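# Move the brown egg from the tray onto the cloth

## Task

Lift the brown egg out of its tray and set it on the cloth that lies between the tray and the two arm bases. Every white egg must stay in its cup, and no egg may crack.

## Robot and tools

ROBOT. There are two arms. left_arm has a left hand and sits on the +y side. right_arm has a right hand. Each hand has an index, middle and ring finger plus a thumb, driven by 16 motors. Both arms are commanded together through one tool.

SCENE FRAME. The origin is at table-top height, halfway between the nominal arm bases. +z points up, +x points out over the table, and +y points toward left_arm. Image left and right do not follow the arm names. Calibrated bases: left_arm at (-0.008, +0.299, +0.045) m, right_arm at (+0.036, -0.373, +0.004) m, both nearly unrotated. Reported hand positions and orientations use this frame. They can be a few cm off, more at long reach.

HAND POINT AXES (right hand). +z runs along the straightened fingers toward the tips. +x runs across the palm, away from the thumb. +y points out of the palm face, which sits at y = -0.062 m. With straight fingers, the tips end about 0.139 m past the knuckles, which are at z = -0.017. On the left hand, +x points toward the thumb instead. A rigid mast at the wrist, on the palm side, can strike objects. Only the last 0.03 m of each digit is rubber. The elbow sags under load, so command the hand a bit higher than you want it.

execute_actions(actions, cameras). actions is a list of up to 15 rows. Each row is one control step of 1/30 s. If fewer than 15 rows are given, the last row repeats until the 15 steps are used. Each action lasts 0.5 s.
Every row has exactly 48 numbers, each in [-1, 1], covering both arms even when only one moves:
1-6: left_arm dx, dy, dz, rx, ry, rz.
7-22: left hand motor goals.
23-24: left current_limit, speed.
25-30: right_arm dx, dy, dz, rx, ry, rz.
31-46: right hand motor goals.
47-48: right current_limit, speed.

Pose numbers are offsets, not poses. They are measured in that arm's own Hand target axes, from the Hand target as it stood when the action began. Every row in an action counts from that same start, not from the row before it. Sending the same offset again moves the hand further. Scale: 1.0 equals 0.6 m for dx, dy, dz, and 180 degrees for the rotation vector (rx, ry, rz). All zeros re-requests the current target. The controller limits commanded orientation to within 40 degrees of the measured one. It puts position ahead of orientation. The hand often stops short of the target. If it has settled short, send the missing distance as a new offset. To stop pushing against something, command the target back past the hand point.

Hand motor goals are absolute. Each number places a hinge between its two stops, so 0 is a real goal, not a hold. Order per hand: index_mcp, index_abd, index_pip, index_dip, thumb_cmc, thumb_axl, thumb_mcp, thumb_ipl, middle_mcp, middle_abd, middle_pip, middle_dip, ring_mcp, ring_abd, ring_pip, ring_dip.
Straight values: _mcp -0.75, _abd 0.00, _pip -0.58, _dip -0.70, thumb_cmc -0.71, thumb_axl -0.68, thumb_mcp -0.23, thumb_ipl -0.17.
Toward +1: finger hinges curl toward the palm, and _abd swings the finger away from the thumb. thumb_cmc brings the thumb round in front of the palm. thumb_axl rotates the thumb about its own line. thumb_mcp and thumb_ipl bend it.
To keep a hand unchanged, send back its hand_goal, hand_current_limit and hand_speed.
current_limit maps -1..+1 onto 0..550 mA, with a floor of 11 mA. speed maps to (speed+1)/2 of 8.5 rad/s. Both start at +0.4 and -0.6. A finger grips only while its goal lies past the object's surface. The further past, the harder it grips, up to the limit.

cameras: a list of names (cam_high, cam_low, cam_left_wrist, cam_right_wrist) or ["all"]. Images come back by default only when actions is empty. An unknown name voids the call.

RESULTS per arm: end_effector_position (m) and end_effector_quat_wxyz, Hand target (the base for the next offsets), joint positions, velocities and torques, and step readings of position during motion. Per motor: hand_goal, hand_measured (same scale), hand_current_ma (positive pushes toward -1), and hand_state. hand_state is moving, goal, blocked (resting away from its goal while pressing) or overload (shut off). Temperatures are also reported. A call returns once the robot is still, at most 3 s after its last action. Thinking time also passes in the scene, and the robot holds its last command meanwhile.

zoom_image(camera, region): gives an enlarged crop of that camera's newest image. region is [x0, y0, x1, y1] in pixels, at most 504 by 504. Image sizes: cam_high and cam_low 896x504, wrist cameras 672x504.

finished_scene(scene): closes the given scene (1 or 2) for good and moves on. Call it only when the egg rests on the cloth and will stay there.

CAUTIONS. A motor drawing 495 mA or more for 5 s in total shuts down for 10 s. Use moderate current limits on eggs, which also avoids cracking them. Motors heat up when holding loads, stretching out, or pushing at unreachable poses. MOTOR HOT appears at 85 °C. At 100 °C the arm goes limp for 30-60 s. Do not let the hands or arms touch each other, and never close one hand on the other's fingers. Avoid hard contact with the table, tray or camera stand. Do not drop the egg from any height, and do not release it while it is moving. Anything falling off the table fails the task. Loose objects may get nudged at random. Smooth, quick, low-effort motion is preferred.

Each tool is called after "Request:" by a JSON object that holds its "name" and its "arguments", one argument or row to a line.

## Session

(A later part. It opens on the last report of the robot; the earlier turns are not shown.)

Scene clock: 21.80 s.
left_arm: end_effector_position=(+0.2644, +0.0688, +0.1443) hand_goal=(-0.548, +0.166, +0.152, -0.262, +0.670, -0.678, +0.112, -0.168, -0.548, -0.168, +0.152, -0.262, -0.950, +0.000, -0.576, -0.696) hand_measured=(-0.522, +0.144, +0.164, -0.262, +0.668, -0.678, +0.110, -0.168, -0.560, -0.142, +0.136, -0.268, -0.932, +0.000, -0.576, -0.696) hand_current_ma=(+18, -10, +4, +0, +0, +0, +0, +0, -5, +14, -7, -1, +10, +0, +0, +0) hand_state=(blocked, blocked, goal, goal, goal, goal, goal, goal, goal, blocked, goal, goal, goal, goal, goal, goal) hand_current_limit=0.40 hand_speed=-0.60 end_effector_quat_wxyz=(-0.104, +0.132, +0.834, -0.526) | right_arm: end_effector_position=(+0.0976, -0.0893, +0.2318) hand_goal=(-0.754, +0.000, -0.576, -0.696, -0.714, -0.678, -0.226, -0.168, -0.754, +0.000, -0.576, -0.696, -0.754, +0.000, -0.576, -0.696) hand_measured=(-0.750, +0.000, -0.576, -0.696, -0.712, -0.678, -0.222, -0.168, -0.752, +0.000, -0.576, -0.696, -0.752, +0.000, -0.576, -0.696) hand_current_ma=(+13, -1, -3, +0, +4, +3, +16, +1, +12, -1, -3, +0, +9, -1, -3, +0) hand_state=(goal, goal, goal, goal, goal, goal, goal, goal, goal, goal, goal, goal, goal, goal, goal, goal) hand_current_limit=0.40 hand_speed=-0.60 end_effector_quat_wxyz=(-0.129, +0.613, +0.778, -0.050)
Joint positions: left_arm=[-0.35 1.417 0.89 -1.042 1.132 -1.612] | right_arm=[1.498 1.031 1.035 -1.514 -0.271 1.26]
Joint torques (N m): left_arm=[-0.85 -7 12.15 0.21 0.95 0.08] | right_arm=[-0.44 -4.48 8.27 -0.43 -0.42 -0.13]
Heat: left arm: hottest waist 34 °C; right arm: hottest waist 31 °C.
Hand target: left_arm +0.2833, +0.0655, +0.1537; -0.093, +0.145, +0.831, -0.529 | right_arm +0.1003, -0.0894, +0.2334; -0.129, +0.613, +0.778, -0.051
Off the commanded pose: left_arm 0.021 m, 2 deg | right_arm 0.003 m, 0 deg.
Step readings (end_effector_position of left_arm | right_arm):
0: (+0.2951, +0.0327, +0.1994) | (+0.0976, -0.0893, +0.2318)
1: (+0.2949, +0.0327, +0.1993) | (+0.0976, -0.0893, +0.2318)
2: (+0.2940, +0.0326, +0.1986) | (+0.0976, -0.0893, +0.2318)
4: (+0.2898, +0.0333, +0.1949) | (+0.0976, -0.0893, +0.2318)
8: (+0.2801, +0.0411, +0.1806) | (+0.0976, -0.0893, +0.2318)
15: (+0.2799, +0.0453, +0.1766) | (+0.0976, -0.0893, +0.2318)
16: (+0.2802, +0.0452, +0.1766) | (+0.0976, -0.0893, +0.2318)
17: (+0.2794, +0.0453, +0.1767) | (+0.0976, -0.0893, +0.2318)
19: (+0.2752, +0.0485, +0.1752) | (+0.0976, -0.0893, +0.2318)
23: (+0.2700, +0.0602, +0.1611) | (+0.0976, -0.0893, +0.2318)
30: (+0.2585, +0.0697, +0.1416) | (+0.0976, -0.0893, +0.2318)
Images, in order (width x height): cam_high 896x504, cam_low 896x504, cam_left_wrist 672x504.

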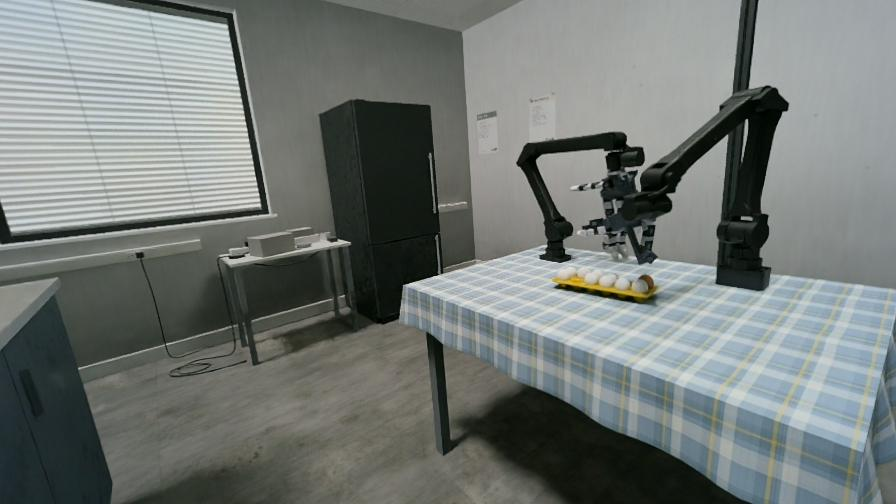

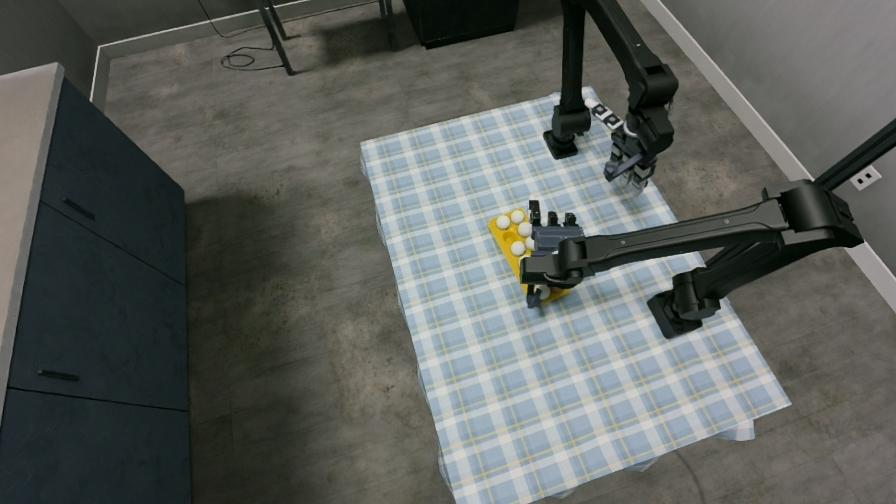

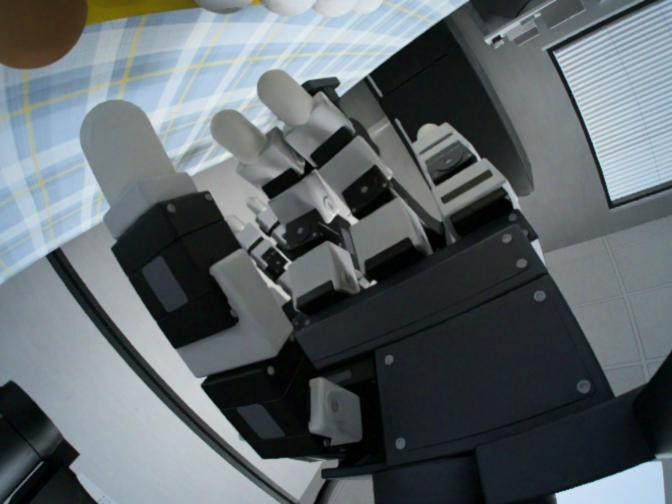

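Request:
{"name": "execute_actions", "arguments": {
  "actions": [
    [[0.04,0.015,0.007,0,0,0,-0.548,0.14,0.153,-0.261,0.671,-0.678,0.112,-0.168,-0.548,-0.14,0.153,-0.261,-0.95,0,-0.576,-0.696,0.4,-0.6,0,0,0,0,0,0,-0.754,0,-0.576,-0.696,-0.714,-0.678,-0.226,-0.168,-0.754,0,-0.576,-0.696,-0.754,0,-0.576,-0.696,0.4,-0.6]],
    [[0.04,0.015,0.007,0,0,0,-0.548,0.14,0.153,-0.261,0.671,-0.678,0.112,-0.168,-0.548,-0.14,0.153,-0.261,-0.95,0,-0.576,-0.696,0.4,-0.6,0,0,0,0,0,0,-0.754,0,-0.576,-0.696,-0.714,-0.678,-0.226,-0.168,-0.754,0,-0.576,-0.696,-0.754,0,-0.576,-0.696,0.4,-0.6]]
  ],
  "cameras": ["cam_high","cam_low","cam_left_wrist"]
}}

Request:
{"name": "zoom_image", "arguments": {
  "camera": "cam_low",
  "region": [440, 180, 640, 360]
}}

Request:
{"name": "zoom_image", "arguments": {
  "camera": "cam_high",
  "region": [550, 180, 710, 320]
}}

Scene clock: 26.20 s.
left_arm: end_effector_position=(+0.2331, +0.0806, +0.1313) hand_goal=(-0.548, +0.140, +0.152, -0.262, +0.670, -0.678, +0.112, -0.168, -0.548, -0.140, +0.152, -0.262, -0.950, +0.000, -0.576, -0.696) hand_measured=(-0.528, +0.136, +0.160, -0.262, +0.668, -0.678, +0.110, -0.168, -0.548, -0.134, +0.146, -0.266, -0.932, +0.000, -0.576, -0.696) hand_current_ma=(+11, +0, +2, +0, +0, +0, +0, +0, +0, +1, -1, -1, +10, +0, +0, +0) hand_state=(goal, goal, goal, goal, goal, goal, goal, goal, goal, goal, goal, goal, goal, goal, goal, goal) hand_current_limit=0.40 hand_speed=-0.60 end_effector_quat_wxyz=(-0.107, +0.139, +0.832, -0.526) | right_arm: end_effector_position=(+0.0976, -0.0893, +0.2318) hand_goal=(-0.754, +0.000, -0.576, -0.696, -0.714, -0.678, -0.226, -0.168, -0.754, +0.000, -0.576, -0.696, -0.754, +0.000, -0.576, -0.696) hand_measured=(-0.750, +0.000, -0.576, -0.696, -0.712, -0.678, -0.222, -0.168, -0.752, +0.000, -0.576, -0.696, -0.752, +0.000, -0.576, -0.696) hand_current_ma=(+13, -1, -3, +0, +4, +3, +16, +1, +12, -1, -3, +0, +9, -1, -3, +0) hand_state=(goal, goal, goal, goal, goal, goal, goal, goal, goal, goal, goal, goal, goal, goal, goal, goal) hand_current_limit=0.40 hand_speed=-0.60 end_effector_quat_wxyz=(-0.129, +0.613, +0.778, -0.050)
Joint positions: left_arm=[-0.35 1.359 0.792 -1.03 1.133 -1.577] | right_arm=[1.498 1.031 1.035 -1.514 -0.271 1.26]
Joint torques (N m): left_arm=[0.32 -7.71 7.62 0.57 0.99 0.08] | right_arm=[-0.38 -4.54 8.27 -0.43 -0.42 -0.13]
Heat: left arm: hottest waist 34 °C; right arm: hottest waist 31 °C.
Hand target: left_arm +0.2382, +0.0818, +0.1337; -0.093, +0.145, +0.831, -0.529 | right_arm +0.1003, -0.0894, +0.2334; -0.129, +0.613, +0.778, -0.051
Off the commanded pose: left_arm 0.006 m, 2 deg | right_arm 0.003 m, 0 deg.
Step readings (end_effector_position of left_arm | right_arm):
0: (+0.2645, +0.0688, +0.1443) | (+0.0976, -0.0893, +0.2318)
1: (+0.2645, +0.0688, +0.1443) | (+0.0976, -0.0893, +0.2318)
2: (+0.2646, +0.0687, +0.1442) | (+0.0976, -0.0893, +0.2318)
4: (+0.2649, +0.0687, +0.1440) | (+0.0976, -0.0893, +0.2318)
8: (+0.2620, +0.0699, +0.1425) | (+0.0976, -0.0893, +0.2318)
15: (+0.2590, +0.0711, +0.1407) | (+0.0976, -0.0893, +0.2318)
16: (+0.2588, +0.0712, +0.1406) | (+0.0976, -0.0893, +0.2318)
17: (+0.2574, +0.0717, +0.1400) | (+0.0976, -0.0893, +0.2318)
19: (+0.2510, +0.0740, +0.1375) | (+0.0976, -0.0893, +0.2318)
23: (+0.2352, +0.0798, +0.1319) | (+0.0976, -0.0893, +0.2318)
30: (+0.2329, +0.0807, +0.1312) | (+0.0976, -0.0893, +0.2318)
Images, in order (width x height): cam_high 896x504, cam_low 896x504, cam_left_wrist 672x504.

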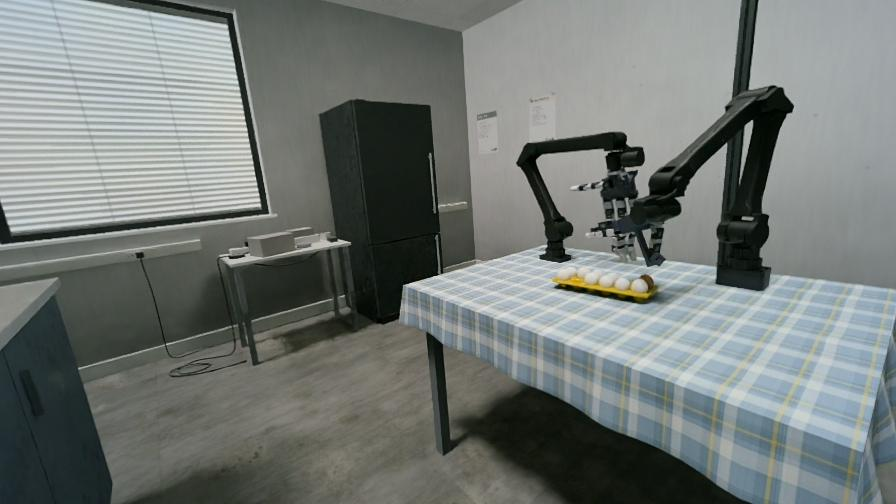

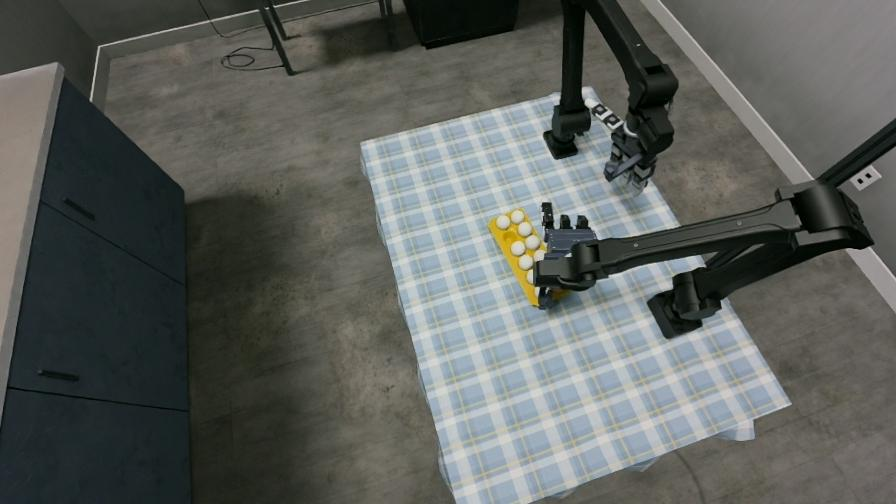

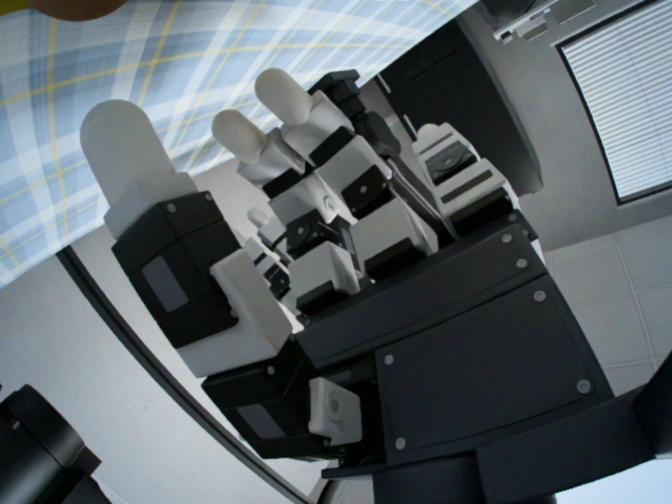

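Scaled by 2.520 from the camera's 896x504 image, which has a finer 1280x720 frame.

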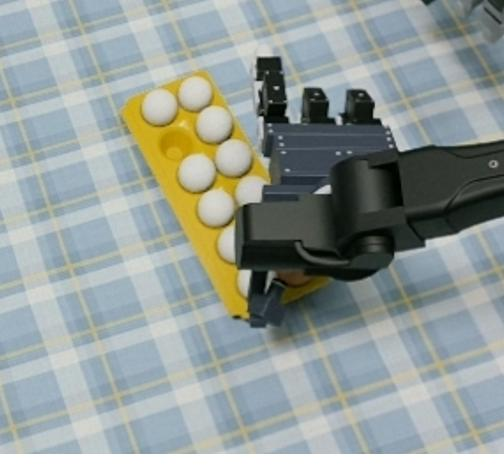

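Scaled by 3.150 from the camera's 896x504 image, which has a finer 1280x720 frame.

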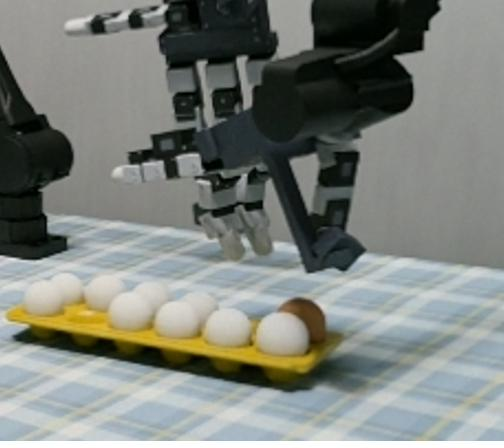

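Request:
{"name": "execute_actions", "arguments": {
  "actions": [
    [[0.02,0.0275,0.02,0,0,0,-0.548,0.14,0.153,-0.261,0.671,-0.678,0.112,-0.168,-0.548,-0.14,0.153,-0.261,-0.95,0,-0.576,-0.696,0.4,-0.6,0,0,0,0,0,0,-0.754,0,-0.576,-0.696,-0.714,-0.678,-0.226,-0.168,-0.754,0,-0.576,-0.696,-0.754,0,-0.576,-0.696,0.4,-0.6]]
  ],
  "cameras": ["cam_high","cam_low","cam_left_wrist"]
}}

Request:
{"name": "zoom_image", "arguments": {
  "camera": "cam_left_wrist",
  "region": [0, 0, 340, 255]
}}

Request:
{"name": "zoom_image", "arguments": {
  "camera": "cam_high",
  "region": [590, 210, 700, 310]
}}

Request:
{"name": "zoom_image", "arguments": {
  "camera": "cam_low",
  "region": [490, 190, 610, 330]
}}

Scene clock: 27.60 s.
left_arm: end_effector_position=(+0.2253, +0.0834, +0.1113) hand_goal=(-0.548, +0.140, +0.152, -0.262, +0.670, -0.678, +0.112, -0.168, -0.548, -0.140, +0.152, -0.262, -0.950, +0.000, -0.576, -0.696) hand_measured=(-0.528, +0.136, +0.160, -0.262, +0.668, -0.678, +0.110, -0.168, -0.548, -0.134, +0.146, -0.266, -0.932, +0.000, -0.576, -0.696) hand_current_ma=(+11, +0, +2, +0, +0, +0, +0, +0, +0, +1, -1, -1, +10, +0, +0, +0) hand_state=(goal, goal, goal, goal, goal, goal, goal, goal, goal, goal, goal, goal, goal, goal, goal, goal) hand_current_limit=0.40 hand_speed=-0.60 end_effector_quat_wxyz=(-0.096, +0.146, +0.831, -0.528) | right_arm: end_effector_position=(+0.0976, -0.0893, +0.2318) hand_goal=(-0.754, +0.000, -0.576, -0.696, -0.714, -0.678, -0.226, -0.168, -0.754, +0.000, -0.576, -0.696, -0.754, +0.000, -0.576, -0.696) hand_measured=(-0.750, +0.000, -0.576, -0.696, -0.712, -0.678, -0.222, -0.168, -0.752, +0.000, -0.576, -0.696, -0.752, +0.000, -0.576, -0.696) hand_current_ma=(+13, -1, -3, +0, +4, +3, +16, +1, +12, -1, -3, +0, +9, -1, -3, +0) hand_state=(goal, goal, goal, goal, goal, goal, goal, goal, goal, goal, goal, goal, goal, goal, goal, goal) hand_current_limit=0.40 hand_speed=-0.60 end_effector_quat_wxyz=(-0.129, +0.613, +0.778, -0.050)
Joint positions: left_arm=[-0.35 1.356 0.728 -0.942 1.134 -1.578] | right_arm=[1.498 1.031 1.035 -1.514 -0.271 1.26]
Joint torques (N m): left_arm=[-0.91 -7.36 7.61 0.64 1.01 -0.2] | right_arm=[-0.44 -4.48 8.28 -0.42 -0.42 -0.13]
Heat: left arm: hottest waist 34 °C; right arm: hottest waist 31 °C.
Hand target: left_arm +0.2256, +0.0823, +0.1137; -0.093, +0.145, +0.831, -0.529 | right_arm +0.1003, -0.0894, +0.2334; -0.129, +0.613, +0.778, -0.051
Off the commanded pose: left_arm 0.003 m, 0 deg | right_arm 0.003 m, 0 deg.
Step readings (end_effector_position of left_arm | right_arm):
0: (+0.2331, +0.0806, +0.1313) | (+0.0976, -0.0893, +0.2318)
1: (+0.2331, +0.0806, +0.1311) | (+0.0976, -0.0893, +0.2318)
2: (+0.2334, +0.0804, +0.1303) | (+0.0976, -0.0893, +0.2318)
4: (+0.2325, +0.0807, +0.1257) | (+0.0976, -0.0893, +0.2318)
8: (+0.2245, +0.0836, +0.1149) | (+0.0976, -0.0893, +0.2318)
15: (+0.2247, +0.0836, +0.1114) | (+0.0976, -0.0893, +0.2318)
Images, in order (width x height): cam_high 896x504, cam_low 896x504, cam_left_wrist 672x504.

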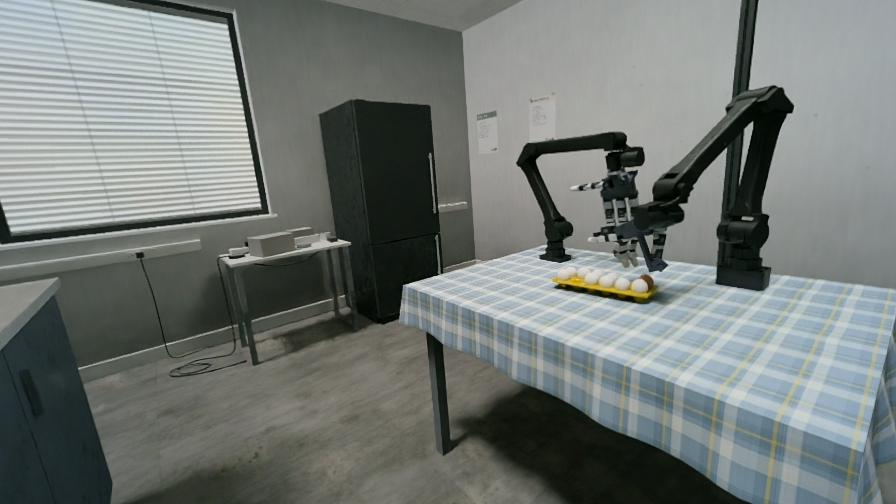

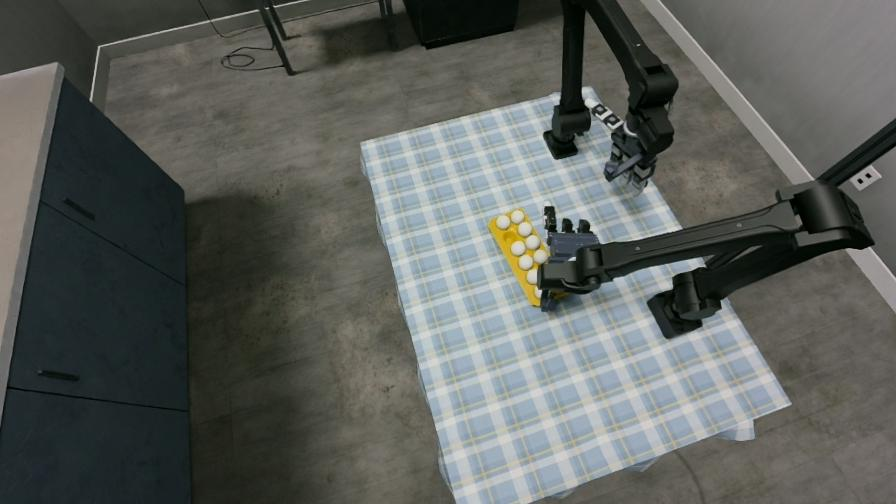

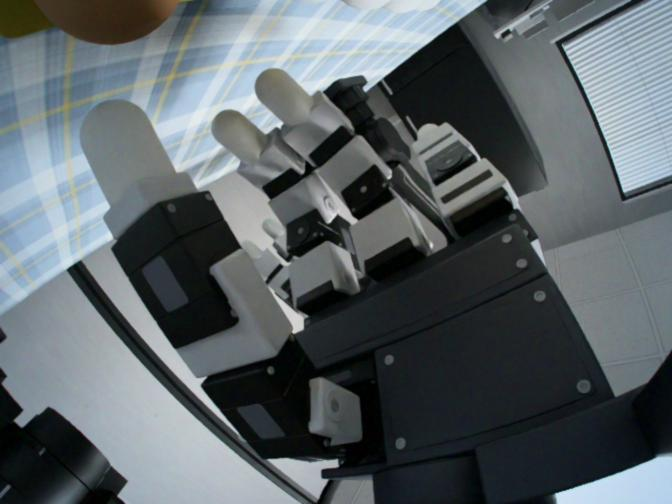

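Scaled by 1.482 from the camera's 672x504 image, which has a finer 960x720 frame.

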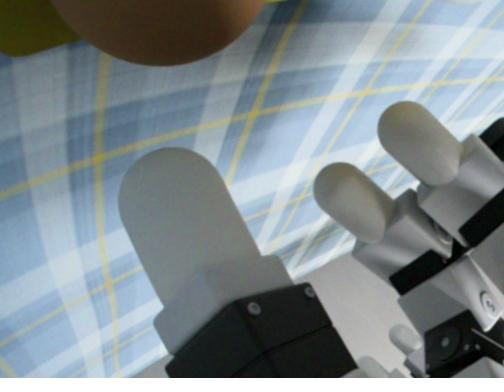

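Scaled by 4.582 from the camera's 896x504 image, which has a finer 1280x720 frame.

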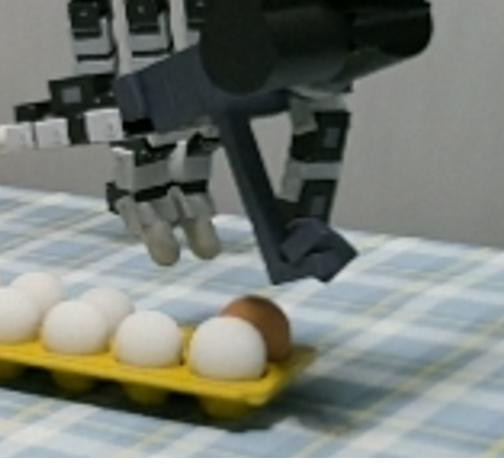

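Scaled by 3.600 from the camera's 896x504 image, which has a finer 1280x720 frame.

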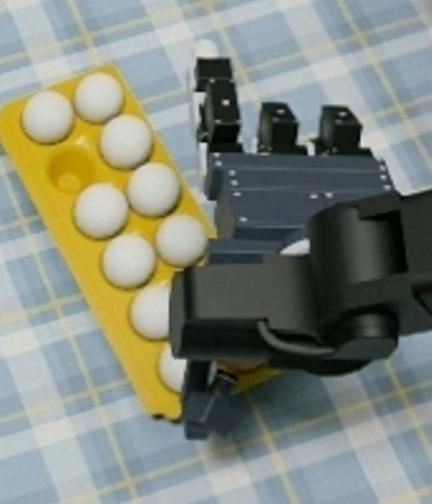

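Request:
{"name": "execute_actions", "arguments": {
  "actions": [
    [[0,0.0302,0.0141,0,0,0,-0.548,0.14,0.153,-0.261,0.671,-0.678,0.112,-0.168,-0.548,-0.14,0.153,-0.261,-0.95,0,-0.576,-0.696,0.4,-0.6,0,0,0,0,0,0,-0.754,0,-0.576,-0.696,-0.714,-0.678,-0.226,-0.168,-0.754,0,-0.576,-0.696,-0.754,0,-0.576,-0.696,0.4,-0.6]]
  ],
  "cameras": ["cam_high","cam_low","cam_left_wrist"]
}}

Request:
{"name": "zoom_image", "arguments": {
  "camera": "cam_left_wrist",
  "region": [0, 0, 340, 255]
}}

Request:
{"name": "zoom_image", "arguments": {
  "camera": "cam_high",
  "region": [590, 210, 700, 310]
}}

Scene clock: 28.93 s.
left_arm: end_effector_position=(+0.2266, +0.0828, +0.0965) hand_goal=(-0.548, +0.140, +0.152, -0.262, +0.670, -0.678, +0.112, -0.168, -0.548, -0.140, +0.152, -0.262, -0.950, +0.000, -0.576, -0.696) hand_measured=(-0.528, +0.136, +0.160, -0.262, +0.668, -0.678, +0.110, -0.168, -0.548, -0.134, +0.146, -0.266, -0.932, +0.000, -0.576, -0.696) hand_current_ma=(+11, +0, +2, +0, +0, +0, +0, +0, +0, +1, -1, -1, +10, +0, +0, +0) hand_state=(goal, goal, goal, goal, goal, goal, goal, goal, goal, goal, goal, goal, goal, goal, goal, goal) hand_current_limit=0.40 hand_speed=-0.60 end_effector_quat_wxyz=(-0.088, +0.150, +0.830, -0.530) | right_arm: end_effector_position=(+0.0976, -0.0893, +0.2318) hand_goal=(-0.754, +0.000, -0.576, -0.696, -0.714, -0.678, -0.226, -0.168, -0.754, +0.000, -0.576, -0.696, -0.754, +0.000, -0.576, -0.696) hand_measured=(-0.750, +0.000, -0.576, -0.696, -0.712, -0.678, -0.222, -0.168, -0.752, +0.000, -0.576, -0.696, -0.752, +0.000, -0.576, -0.696) hand_current_ma=(+13, -1, -3, +0, +4, +3, +16, +1, +12, -1, -3, +0, +9, -1, -3, +0) hand_state=(goal, goal, goal, goal, goal, goal, goal, goal, goal, goal, goal, goal, goal, goal, goal, goal) hand_current_limit=0.40 hand_speed=-0.60 end_effector_quat_wxyz=(-0.129, +0.613, +0.778, -0.050)
Joint positions: left_arm=[-0.35 1.378 0.702 -0.875 1.134 -1.579] | right_arm=[1.498 1.031 1.035 -1.514 -0.271 1.26]
Joint torques (N m): left_arm=[-0.91 -6.77 7.36 0.8 0.96 -0.14] | right_arm=[-0.5 -4.54 8.25 -0.44 -0.42 -0.13]
Heat: left arm: hottest waist 34 °C; right arm: hottest waist 31 °C.
Hand target: left_arm +0.2256, +0.0823, +0.0937; -0.093, +0.145, +0.831, -0.529 | right_arm +0.1003, -0.0894, +0.2334; -0.129, +0.613, +0.778, -0.051
Off the commanded pose: left_arm 0.003 m, 1 deg | right_arm 0.003 m, 0 deg.
Step readings (end_effector_position of left_arm | right_arm):
0: (+0.2253, +0.0834, +0.1113) | (+0.0976, -0.0893, +0.2318)
1: (+0.2254, +0.0833, +0.1113) | (+0.0976, -0.0893, +0.2318)
2: (+0.2259, +0.0831, +0.1108) | (+0.0976, -0.0893, +0.2318)
4: (+0.2273, +0.0826, +0.1084) | (+0.0976, -0.0893, +0.2318)
8: (+0.2264, +0.0829, +0.1014) | (+0.0976, -0.0893, +0.2318)
15: (+0.2261, +0.0830, +0.0965) | (+0.0976, -0.0893, +0.2318)
Images, in order (width x height): cam_high 896x504, cam_low 896x504, cam_left_wrist 672x504.

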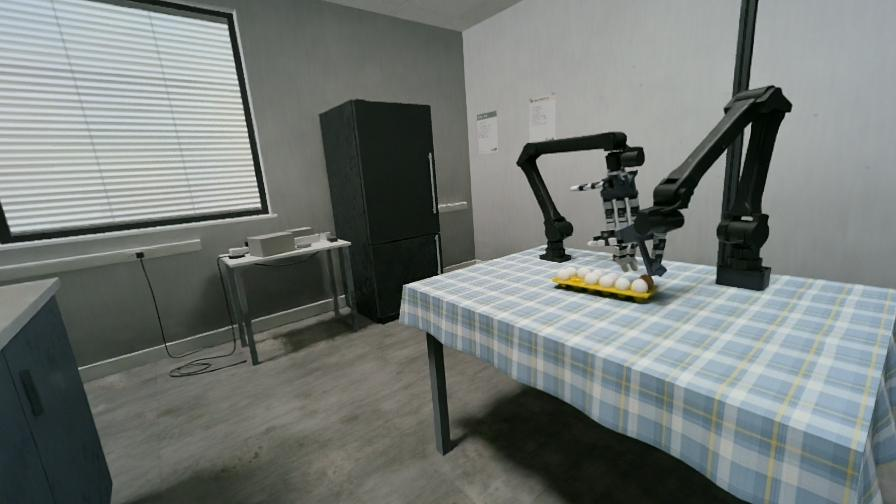

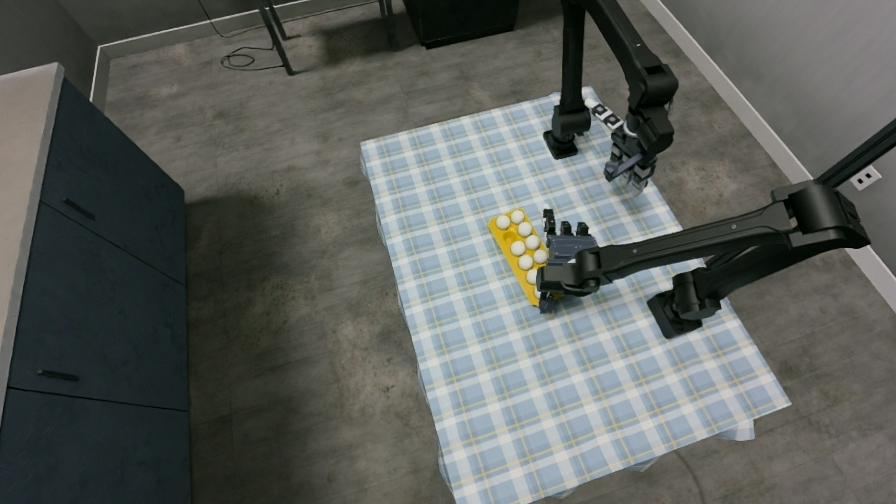

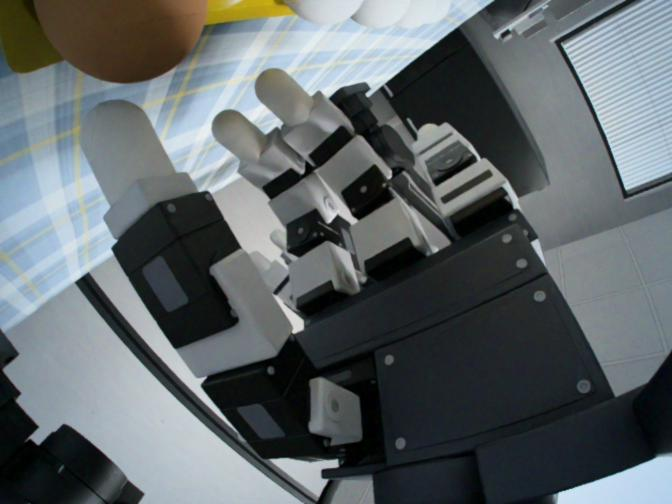

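Scaled by 1.482 from the camera's 672x504 image, which has a finer 960x720 frame.

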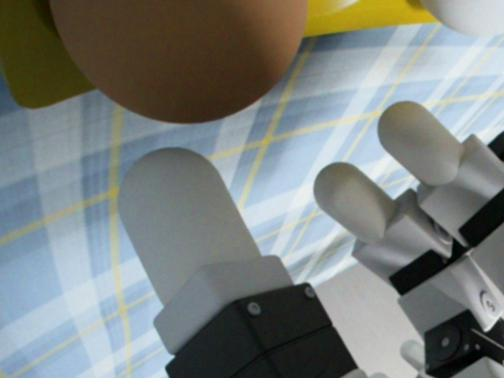

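Scaled by 4.582 from the camera's 896x504 image, which has a finer 1280x720 frame.

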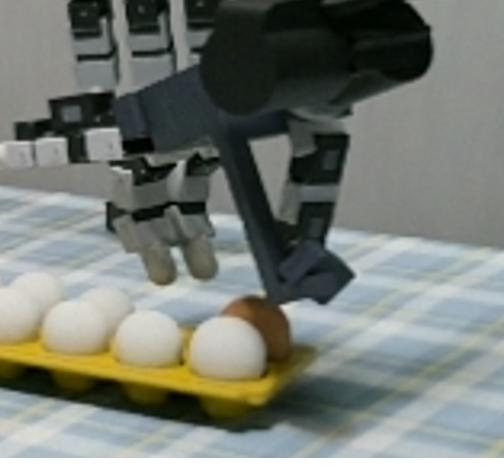

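Request:
{"name": "execute_actions", "arguments": {
  "actions": [
    [[0,0.0278,-0.0202,0,0,0,-0.548,0.14,0.153,-0.261,0.671,-0.678,0.112,-0.168,-0.548,-0.14,0.153,-0.261,-0.95,0,-0.576,-0.696,0.4,-0.6,0,0,0,0,0,0,-0.754,0,-0.576,-0.696,-0.714,-0.678,-0.226,-0.168,-0.754,0,-0.576,-0.696,-0.754,0,-0.576,-0.696,0.4,-0.6]]
  ],
  "cameras": ["cam_high","cam_low","cam_left_wrist"]
}}

Request:
{"name": "zoom_image", "arguments": {
  "camera": "cam_left_wrist",
  "region": [0, 0, 340, 255]
}}

Request:
{"name": "zoom_image", "arguments": {
  "camera": "cam_high",
  "region": [590, 210, 700, 310]
}}

Scene clock: 30.43 s.
left_arm: end_effector_position=(+0.2268, +0.0972, +0.0846) hand_goal=(-0.548, +0.140, +0.152, -0.262, +0.670, -0.678, +0.112, -0.168, -0.548, -0.140, +0.152, -0.262, -0.950, +0.000, -0.576, -0.696) hand_measured=(-0.530, +0.136, +0.160, -0.262, +0.668, -0.678, +0.110, -0.168, -0.548, -0.134, +0.146, -0.266, -0.932, +0.000, -0.576, -0.696) hand_current_ma=(+11, +0, +2, +0, +0, +0, +0, +0, +0, +1, -1, -1, +10, +0, +0, +0) hand_state=(goal, goal, goal, goal, goal, goal, goal, goal, goal, goal, goal, goal, goal, goal, goal, goal) hand_current_limit=0.40 hand_speed=-0.60 end_effector_quat_wxyz=(-0.095, +0.146, +0.831, -0.529) | right_arm: end_effector_position=(+0.0976, -0.0893, +0.2318) hand_goal=(-0.754, +0.000, -0.576, -0.696, -0.714, -0.678, -0.226, -0.168, -0.754, +0.000, -0.576, -0.696, -0.754, +0.000, -0.576, -0.696) hand_measured=(-0.750, +0.000, -0.576, -0.696, -0.712, -0.678, -0.222, -0.168, -0.752, +0.000, -0.576, -0.696, -0.752, +0.000, -0.576, -0.696) hand_current_ma=(+13, -1, -3, +0, +4, +3, +16, +1, +12, -1, -3, +0, +9, -1, -3, +0) hand_state=(goal, goal, goal, goal, goal, goal, goal, goal, goal, goal, goal, goal, goal, goal, goal, goal) hand_current_limit=0.40 hand_speed=-0.60 end_effector_quat_wxyz=(-0.129, +0.613, +0.778, -0.050)
Joint positions: left_arm=[-0.307 1.42 0.702 -0.941 1.132 -1.476] | right_arm=[1.498 1.031 1.035 -1.514 -0.271 1.26]
Joint torques (N m): left_arm=[0.38 -6.3 7.82 -0.05 0.92 0.13] | right_arm=[-0.38 -4.48 8.25 -0.42 -0.42 -0.13]
Heat: left arm: hottest waist 34 °C; right arm: hottest waist 31 °C.
Hand target: left_arm +0.2318, +0.0993, +0.0838; -0.092, +0.145, +0.831, -0.529 | right_arm +0.1003, -0.0894, +0.2334; -0.129, +0.613, +0.778, -0.051
Off the commanded pose: left_arm 0.005 m, 0 deg | right_arm 0.003 m, 0 deg.
Step readings (end_effector_position of left_arm | right_arm):
0: (+0.2266, +0.0828, +0.0965) | (+0.0976, -0.0893, +0.2318)
1: (+0.2266, +0.0828, +0.0965) | (+0.0976, -0.0893, +0.2318)
2: (+0.2267, +0.0831, +0.0962) | (+0.0976, -0.0893, +0.2318)
4: (+0.2260, +0.0856, +0.0944) | (+0.0976, -0.0893, +0.2318)
8: (+0.2262, +0.0932, +0.0881) | (+0.0976, -0.0893, +0.2318)
15: (+0.2264, +0.0971, +0.0848) | (+0.0976, -0.0893, +0.2318)
Images, in order (width x height): cam_high 896x504, cam_low 896x504, cam_left_wrist 672x504.

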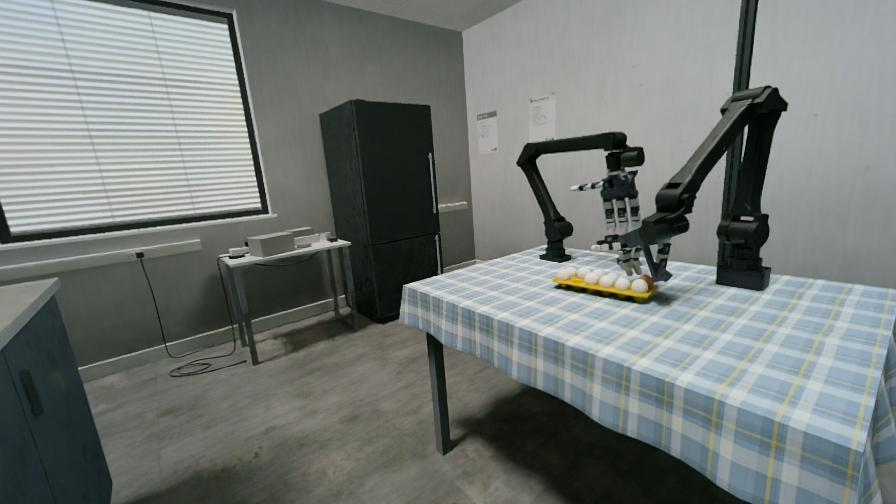

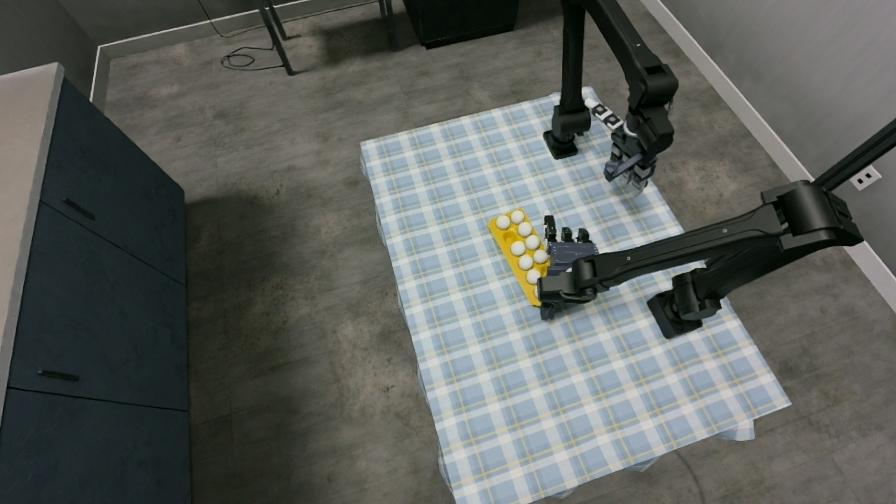

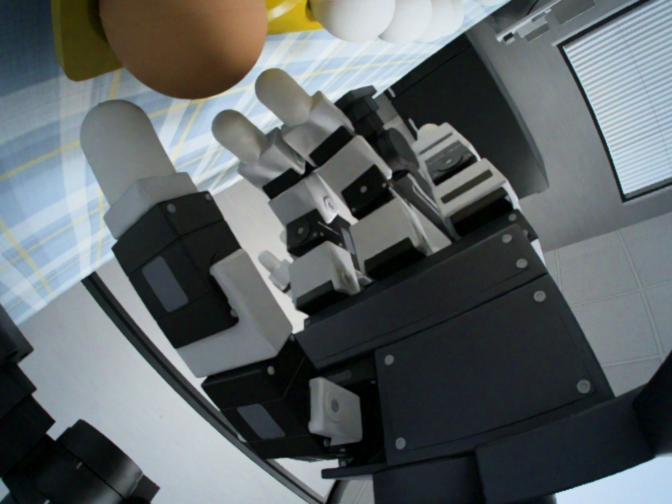

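Scaled by 1.482 from the camera's 672x504 image, which has a finer 960x720 frame.

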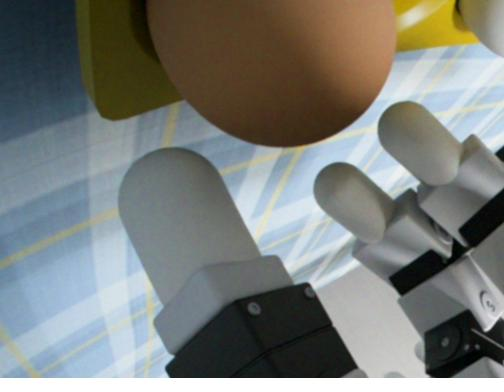

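Scaled by 4.582 from the camera's 896x504 image, which has a finer 1280x720 frame.

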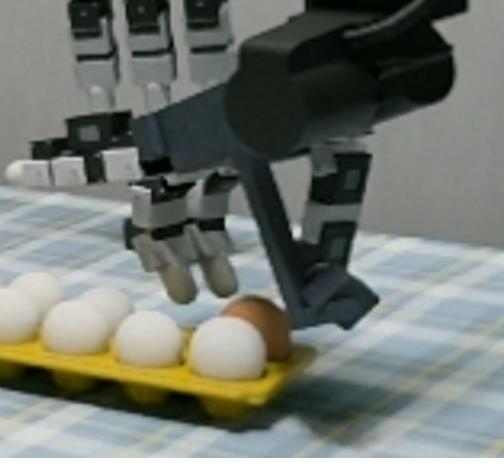

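Request:
{"name": "execute_actions", "arguments": {
  "actions": [
    [[-0.0167,0.0218,-0.0155,0,0,0,-0.548,0.14,0.153,-0.261,0.671,-0.678,0.112,-0.168,-0.548,-0.14,0.153,-0.261,-0.95,0,-0.576,-0.696,0.4,-0.6,0,0,0,0,0,0,-0.754,0,-0.576,-0.696,-0.714,-0.678,-0.226,-0.168,-0.754,0,-0.576,-0.696,-0.754,0,-0.576,-0.696,0.4,-0.6]]
  ],
  "cameras": ["cam_high","cam_low","cam_left_wrist"]
}}

Request:
{"name": "zoom_image", "arguments": {
  "camera": "cam_left_wrist",
  "region": [0, 0, 340, 255]
}}

Request:
{"name": "zoom_image", "arguments": {
  "camera": "cam_high",
  "region": [590, 210, 700, 310]
}}

Scene clock: 31.80 s.
left_arm: end_effector_position=(+0.2279, +0.1106, +0.0700) hand_goal=(-0.548, +0.140, +0.152, -0.262, +0.670, -0.678, +0.112, -0.168, -0.548, -0.140, +0.152, -0.262, -0.950, +0.000, -0.576, -0.696) hand_measured=(-0.530, +0.136, +0.160, -0.262, +0.668, -0.678, +0.110, -0.168, -0.548, -0.134, +0.146, -0.266, -0.932, +0.000, -0.576, -0.696) hand_current_ma=(+11, +0, +2, +0, +0, +0, +0, +0, +0, +1, -1, -1, +10, +0, +0, +0) hand_state=(goal, goal, goal, goal, goal, goal, goal, goal, goal, goal, goal, goal, goal, goal, goal, goal) hand_current_limit=0.40 hand_speed=-0.60 end_effector_quat_wxyz=(-0.107, +0.139, +0.832, -0.527) | right_arm: end_effector_position=(+0.0976, -0.0893, +0.2318) hand_goal=(-0.754, +0.000, -0.576, -0.696, -0.714, -0.678, -0.226, -0.168, -0.754, +0.000, -0.576, -0.696, -0.754, +0.000, -0.576, -0.696) hand_measured=(-0.750, +0.000, -0.576, -0.696, -0.712, -0.678, -0.222, -0.168, -0.752, +0.000, -0.576, -0.696, -0.752, +0.000, -0.576, -0.696) hand_current_ma=(+13, -1, -3, +0, +4, +3, +16, +1, +12, -1, -3, +0, +9, -1, -3, +0) hand_state=(goal, goal, goal, goal, goal, goal, goal, goal, goal, goal, goal, goal, goal, goal, goal, goal) hand_current_limit=0.40 hand_speed=-0.60 end_effector_quat_wxyz=(-0.129, +0.613, +0.778, -0.050)
Joint positions: left_arm=[-0.265 1.483 0.71 -1.002 1.125 -1.381] | right_arm=[1.498 1.031 1.035 -1.514 -0.271 1.26]
Joint torques (N m): left_arm=[0.26 -7.12 9.48 -0.06 0.94 0.1] | right_arm=[-0.38 -4.66 8.27 -0.44 -0.42 -0.12]
Heat: left arm: hottest waist 34 °C; right arm: hottest waist 31 °C.
Hand target: left_arm +0.2458, +0.1090, +0.0758; -0.093, +0.145, +0.831, -0.529 | right_arm +0.1003, -0.0894, +0.2334; -0.129, +0.613, +0.778, -0.051
Off the commanded pose: left_arm 0.019 m, 2 deg | right_arm 0.003 m, 0 deg.
Step readings (end_effector_position of left_arm | right_arm):
0: (+0.2268, +0.0972, +0.0846) | (+0.0976, -0.0893, +0.2318)
1: (+0.2268, +0.0973, +0.0845) | (+0.0976, -0.0893, +0.2318)
2: (+0.2266, +0.0982, +0.0840) | (+0.0976, -0.0893, +0.2318)
4: (+0.2255, +0.1012, +0.0810) | (+0.0976, -0.0893, +0.2318)
8: (+0.2246, +0.1092, +0.0716) | (+0.0976, -0.0893, +0.2318)
15: (+0.2250, +0.1114, +0.0690) | (+0.0976, -0.0893, +0.2318)
Images, in order (width x height): cam_high 896x504, cam_low 896x504, cam_left_wrist 672x504.

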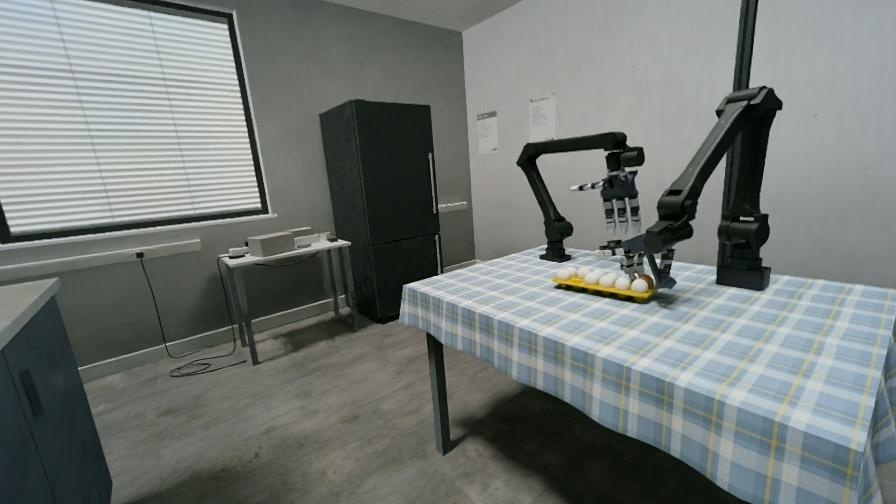

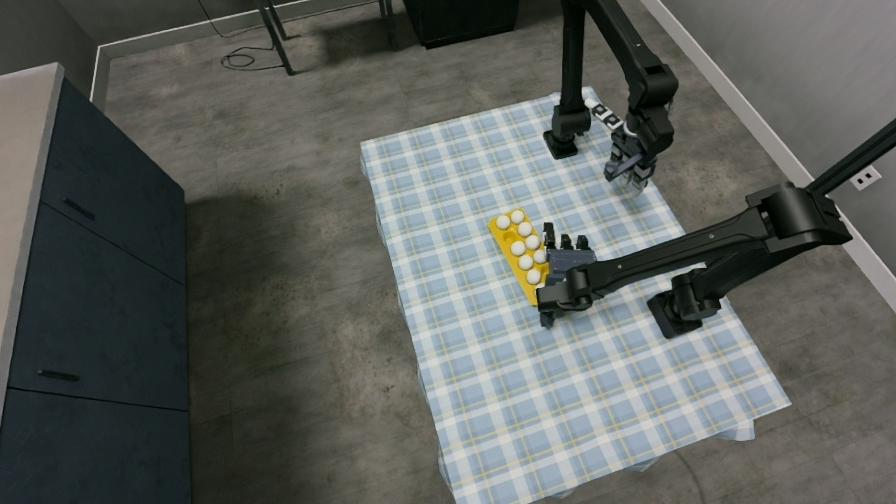

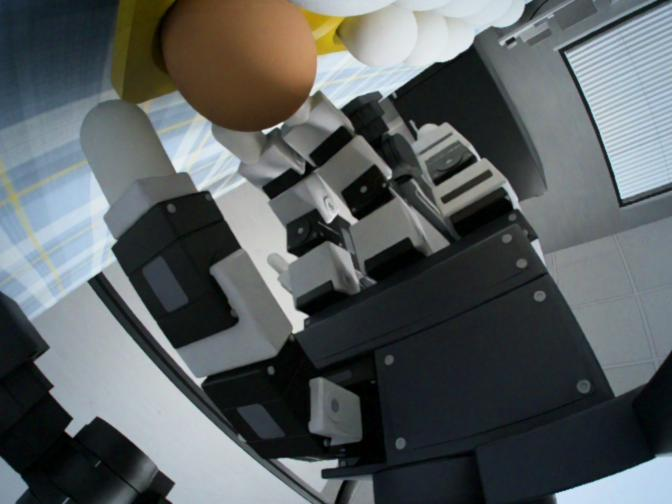

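Scaled by 1.482 from the camera's 672x504 image, which has a finer 960x720 frame.

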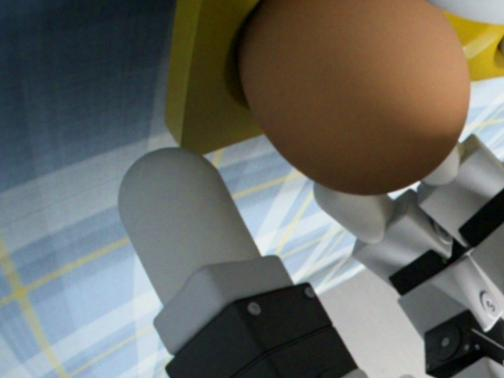

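Scaled by 4.582 from the camera's 896x504 image, which has a finer 1280x720 frame.

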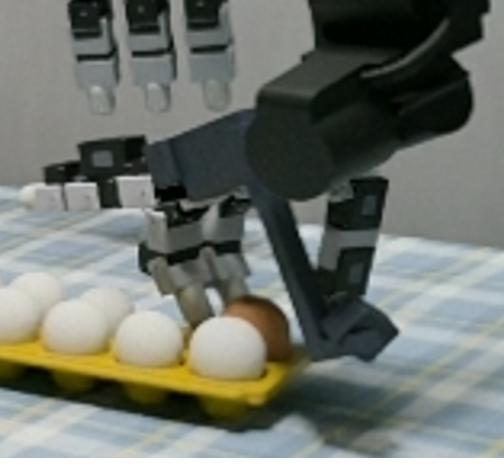

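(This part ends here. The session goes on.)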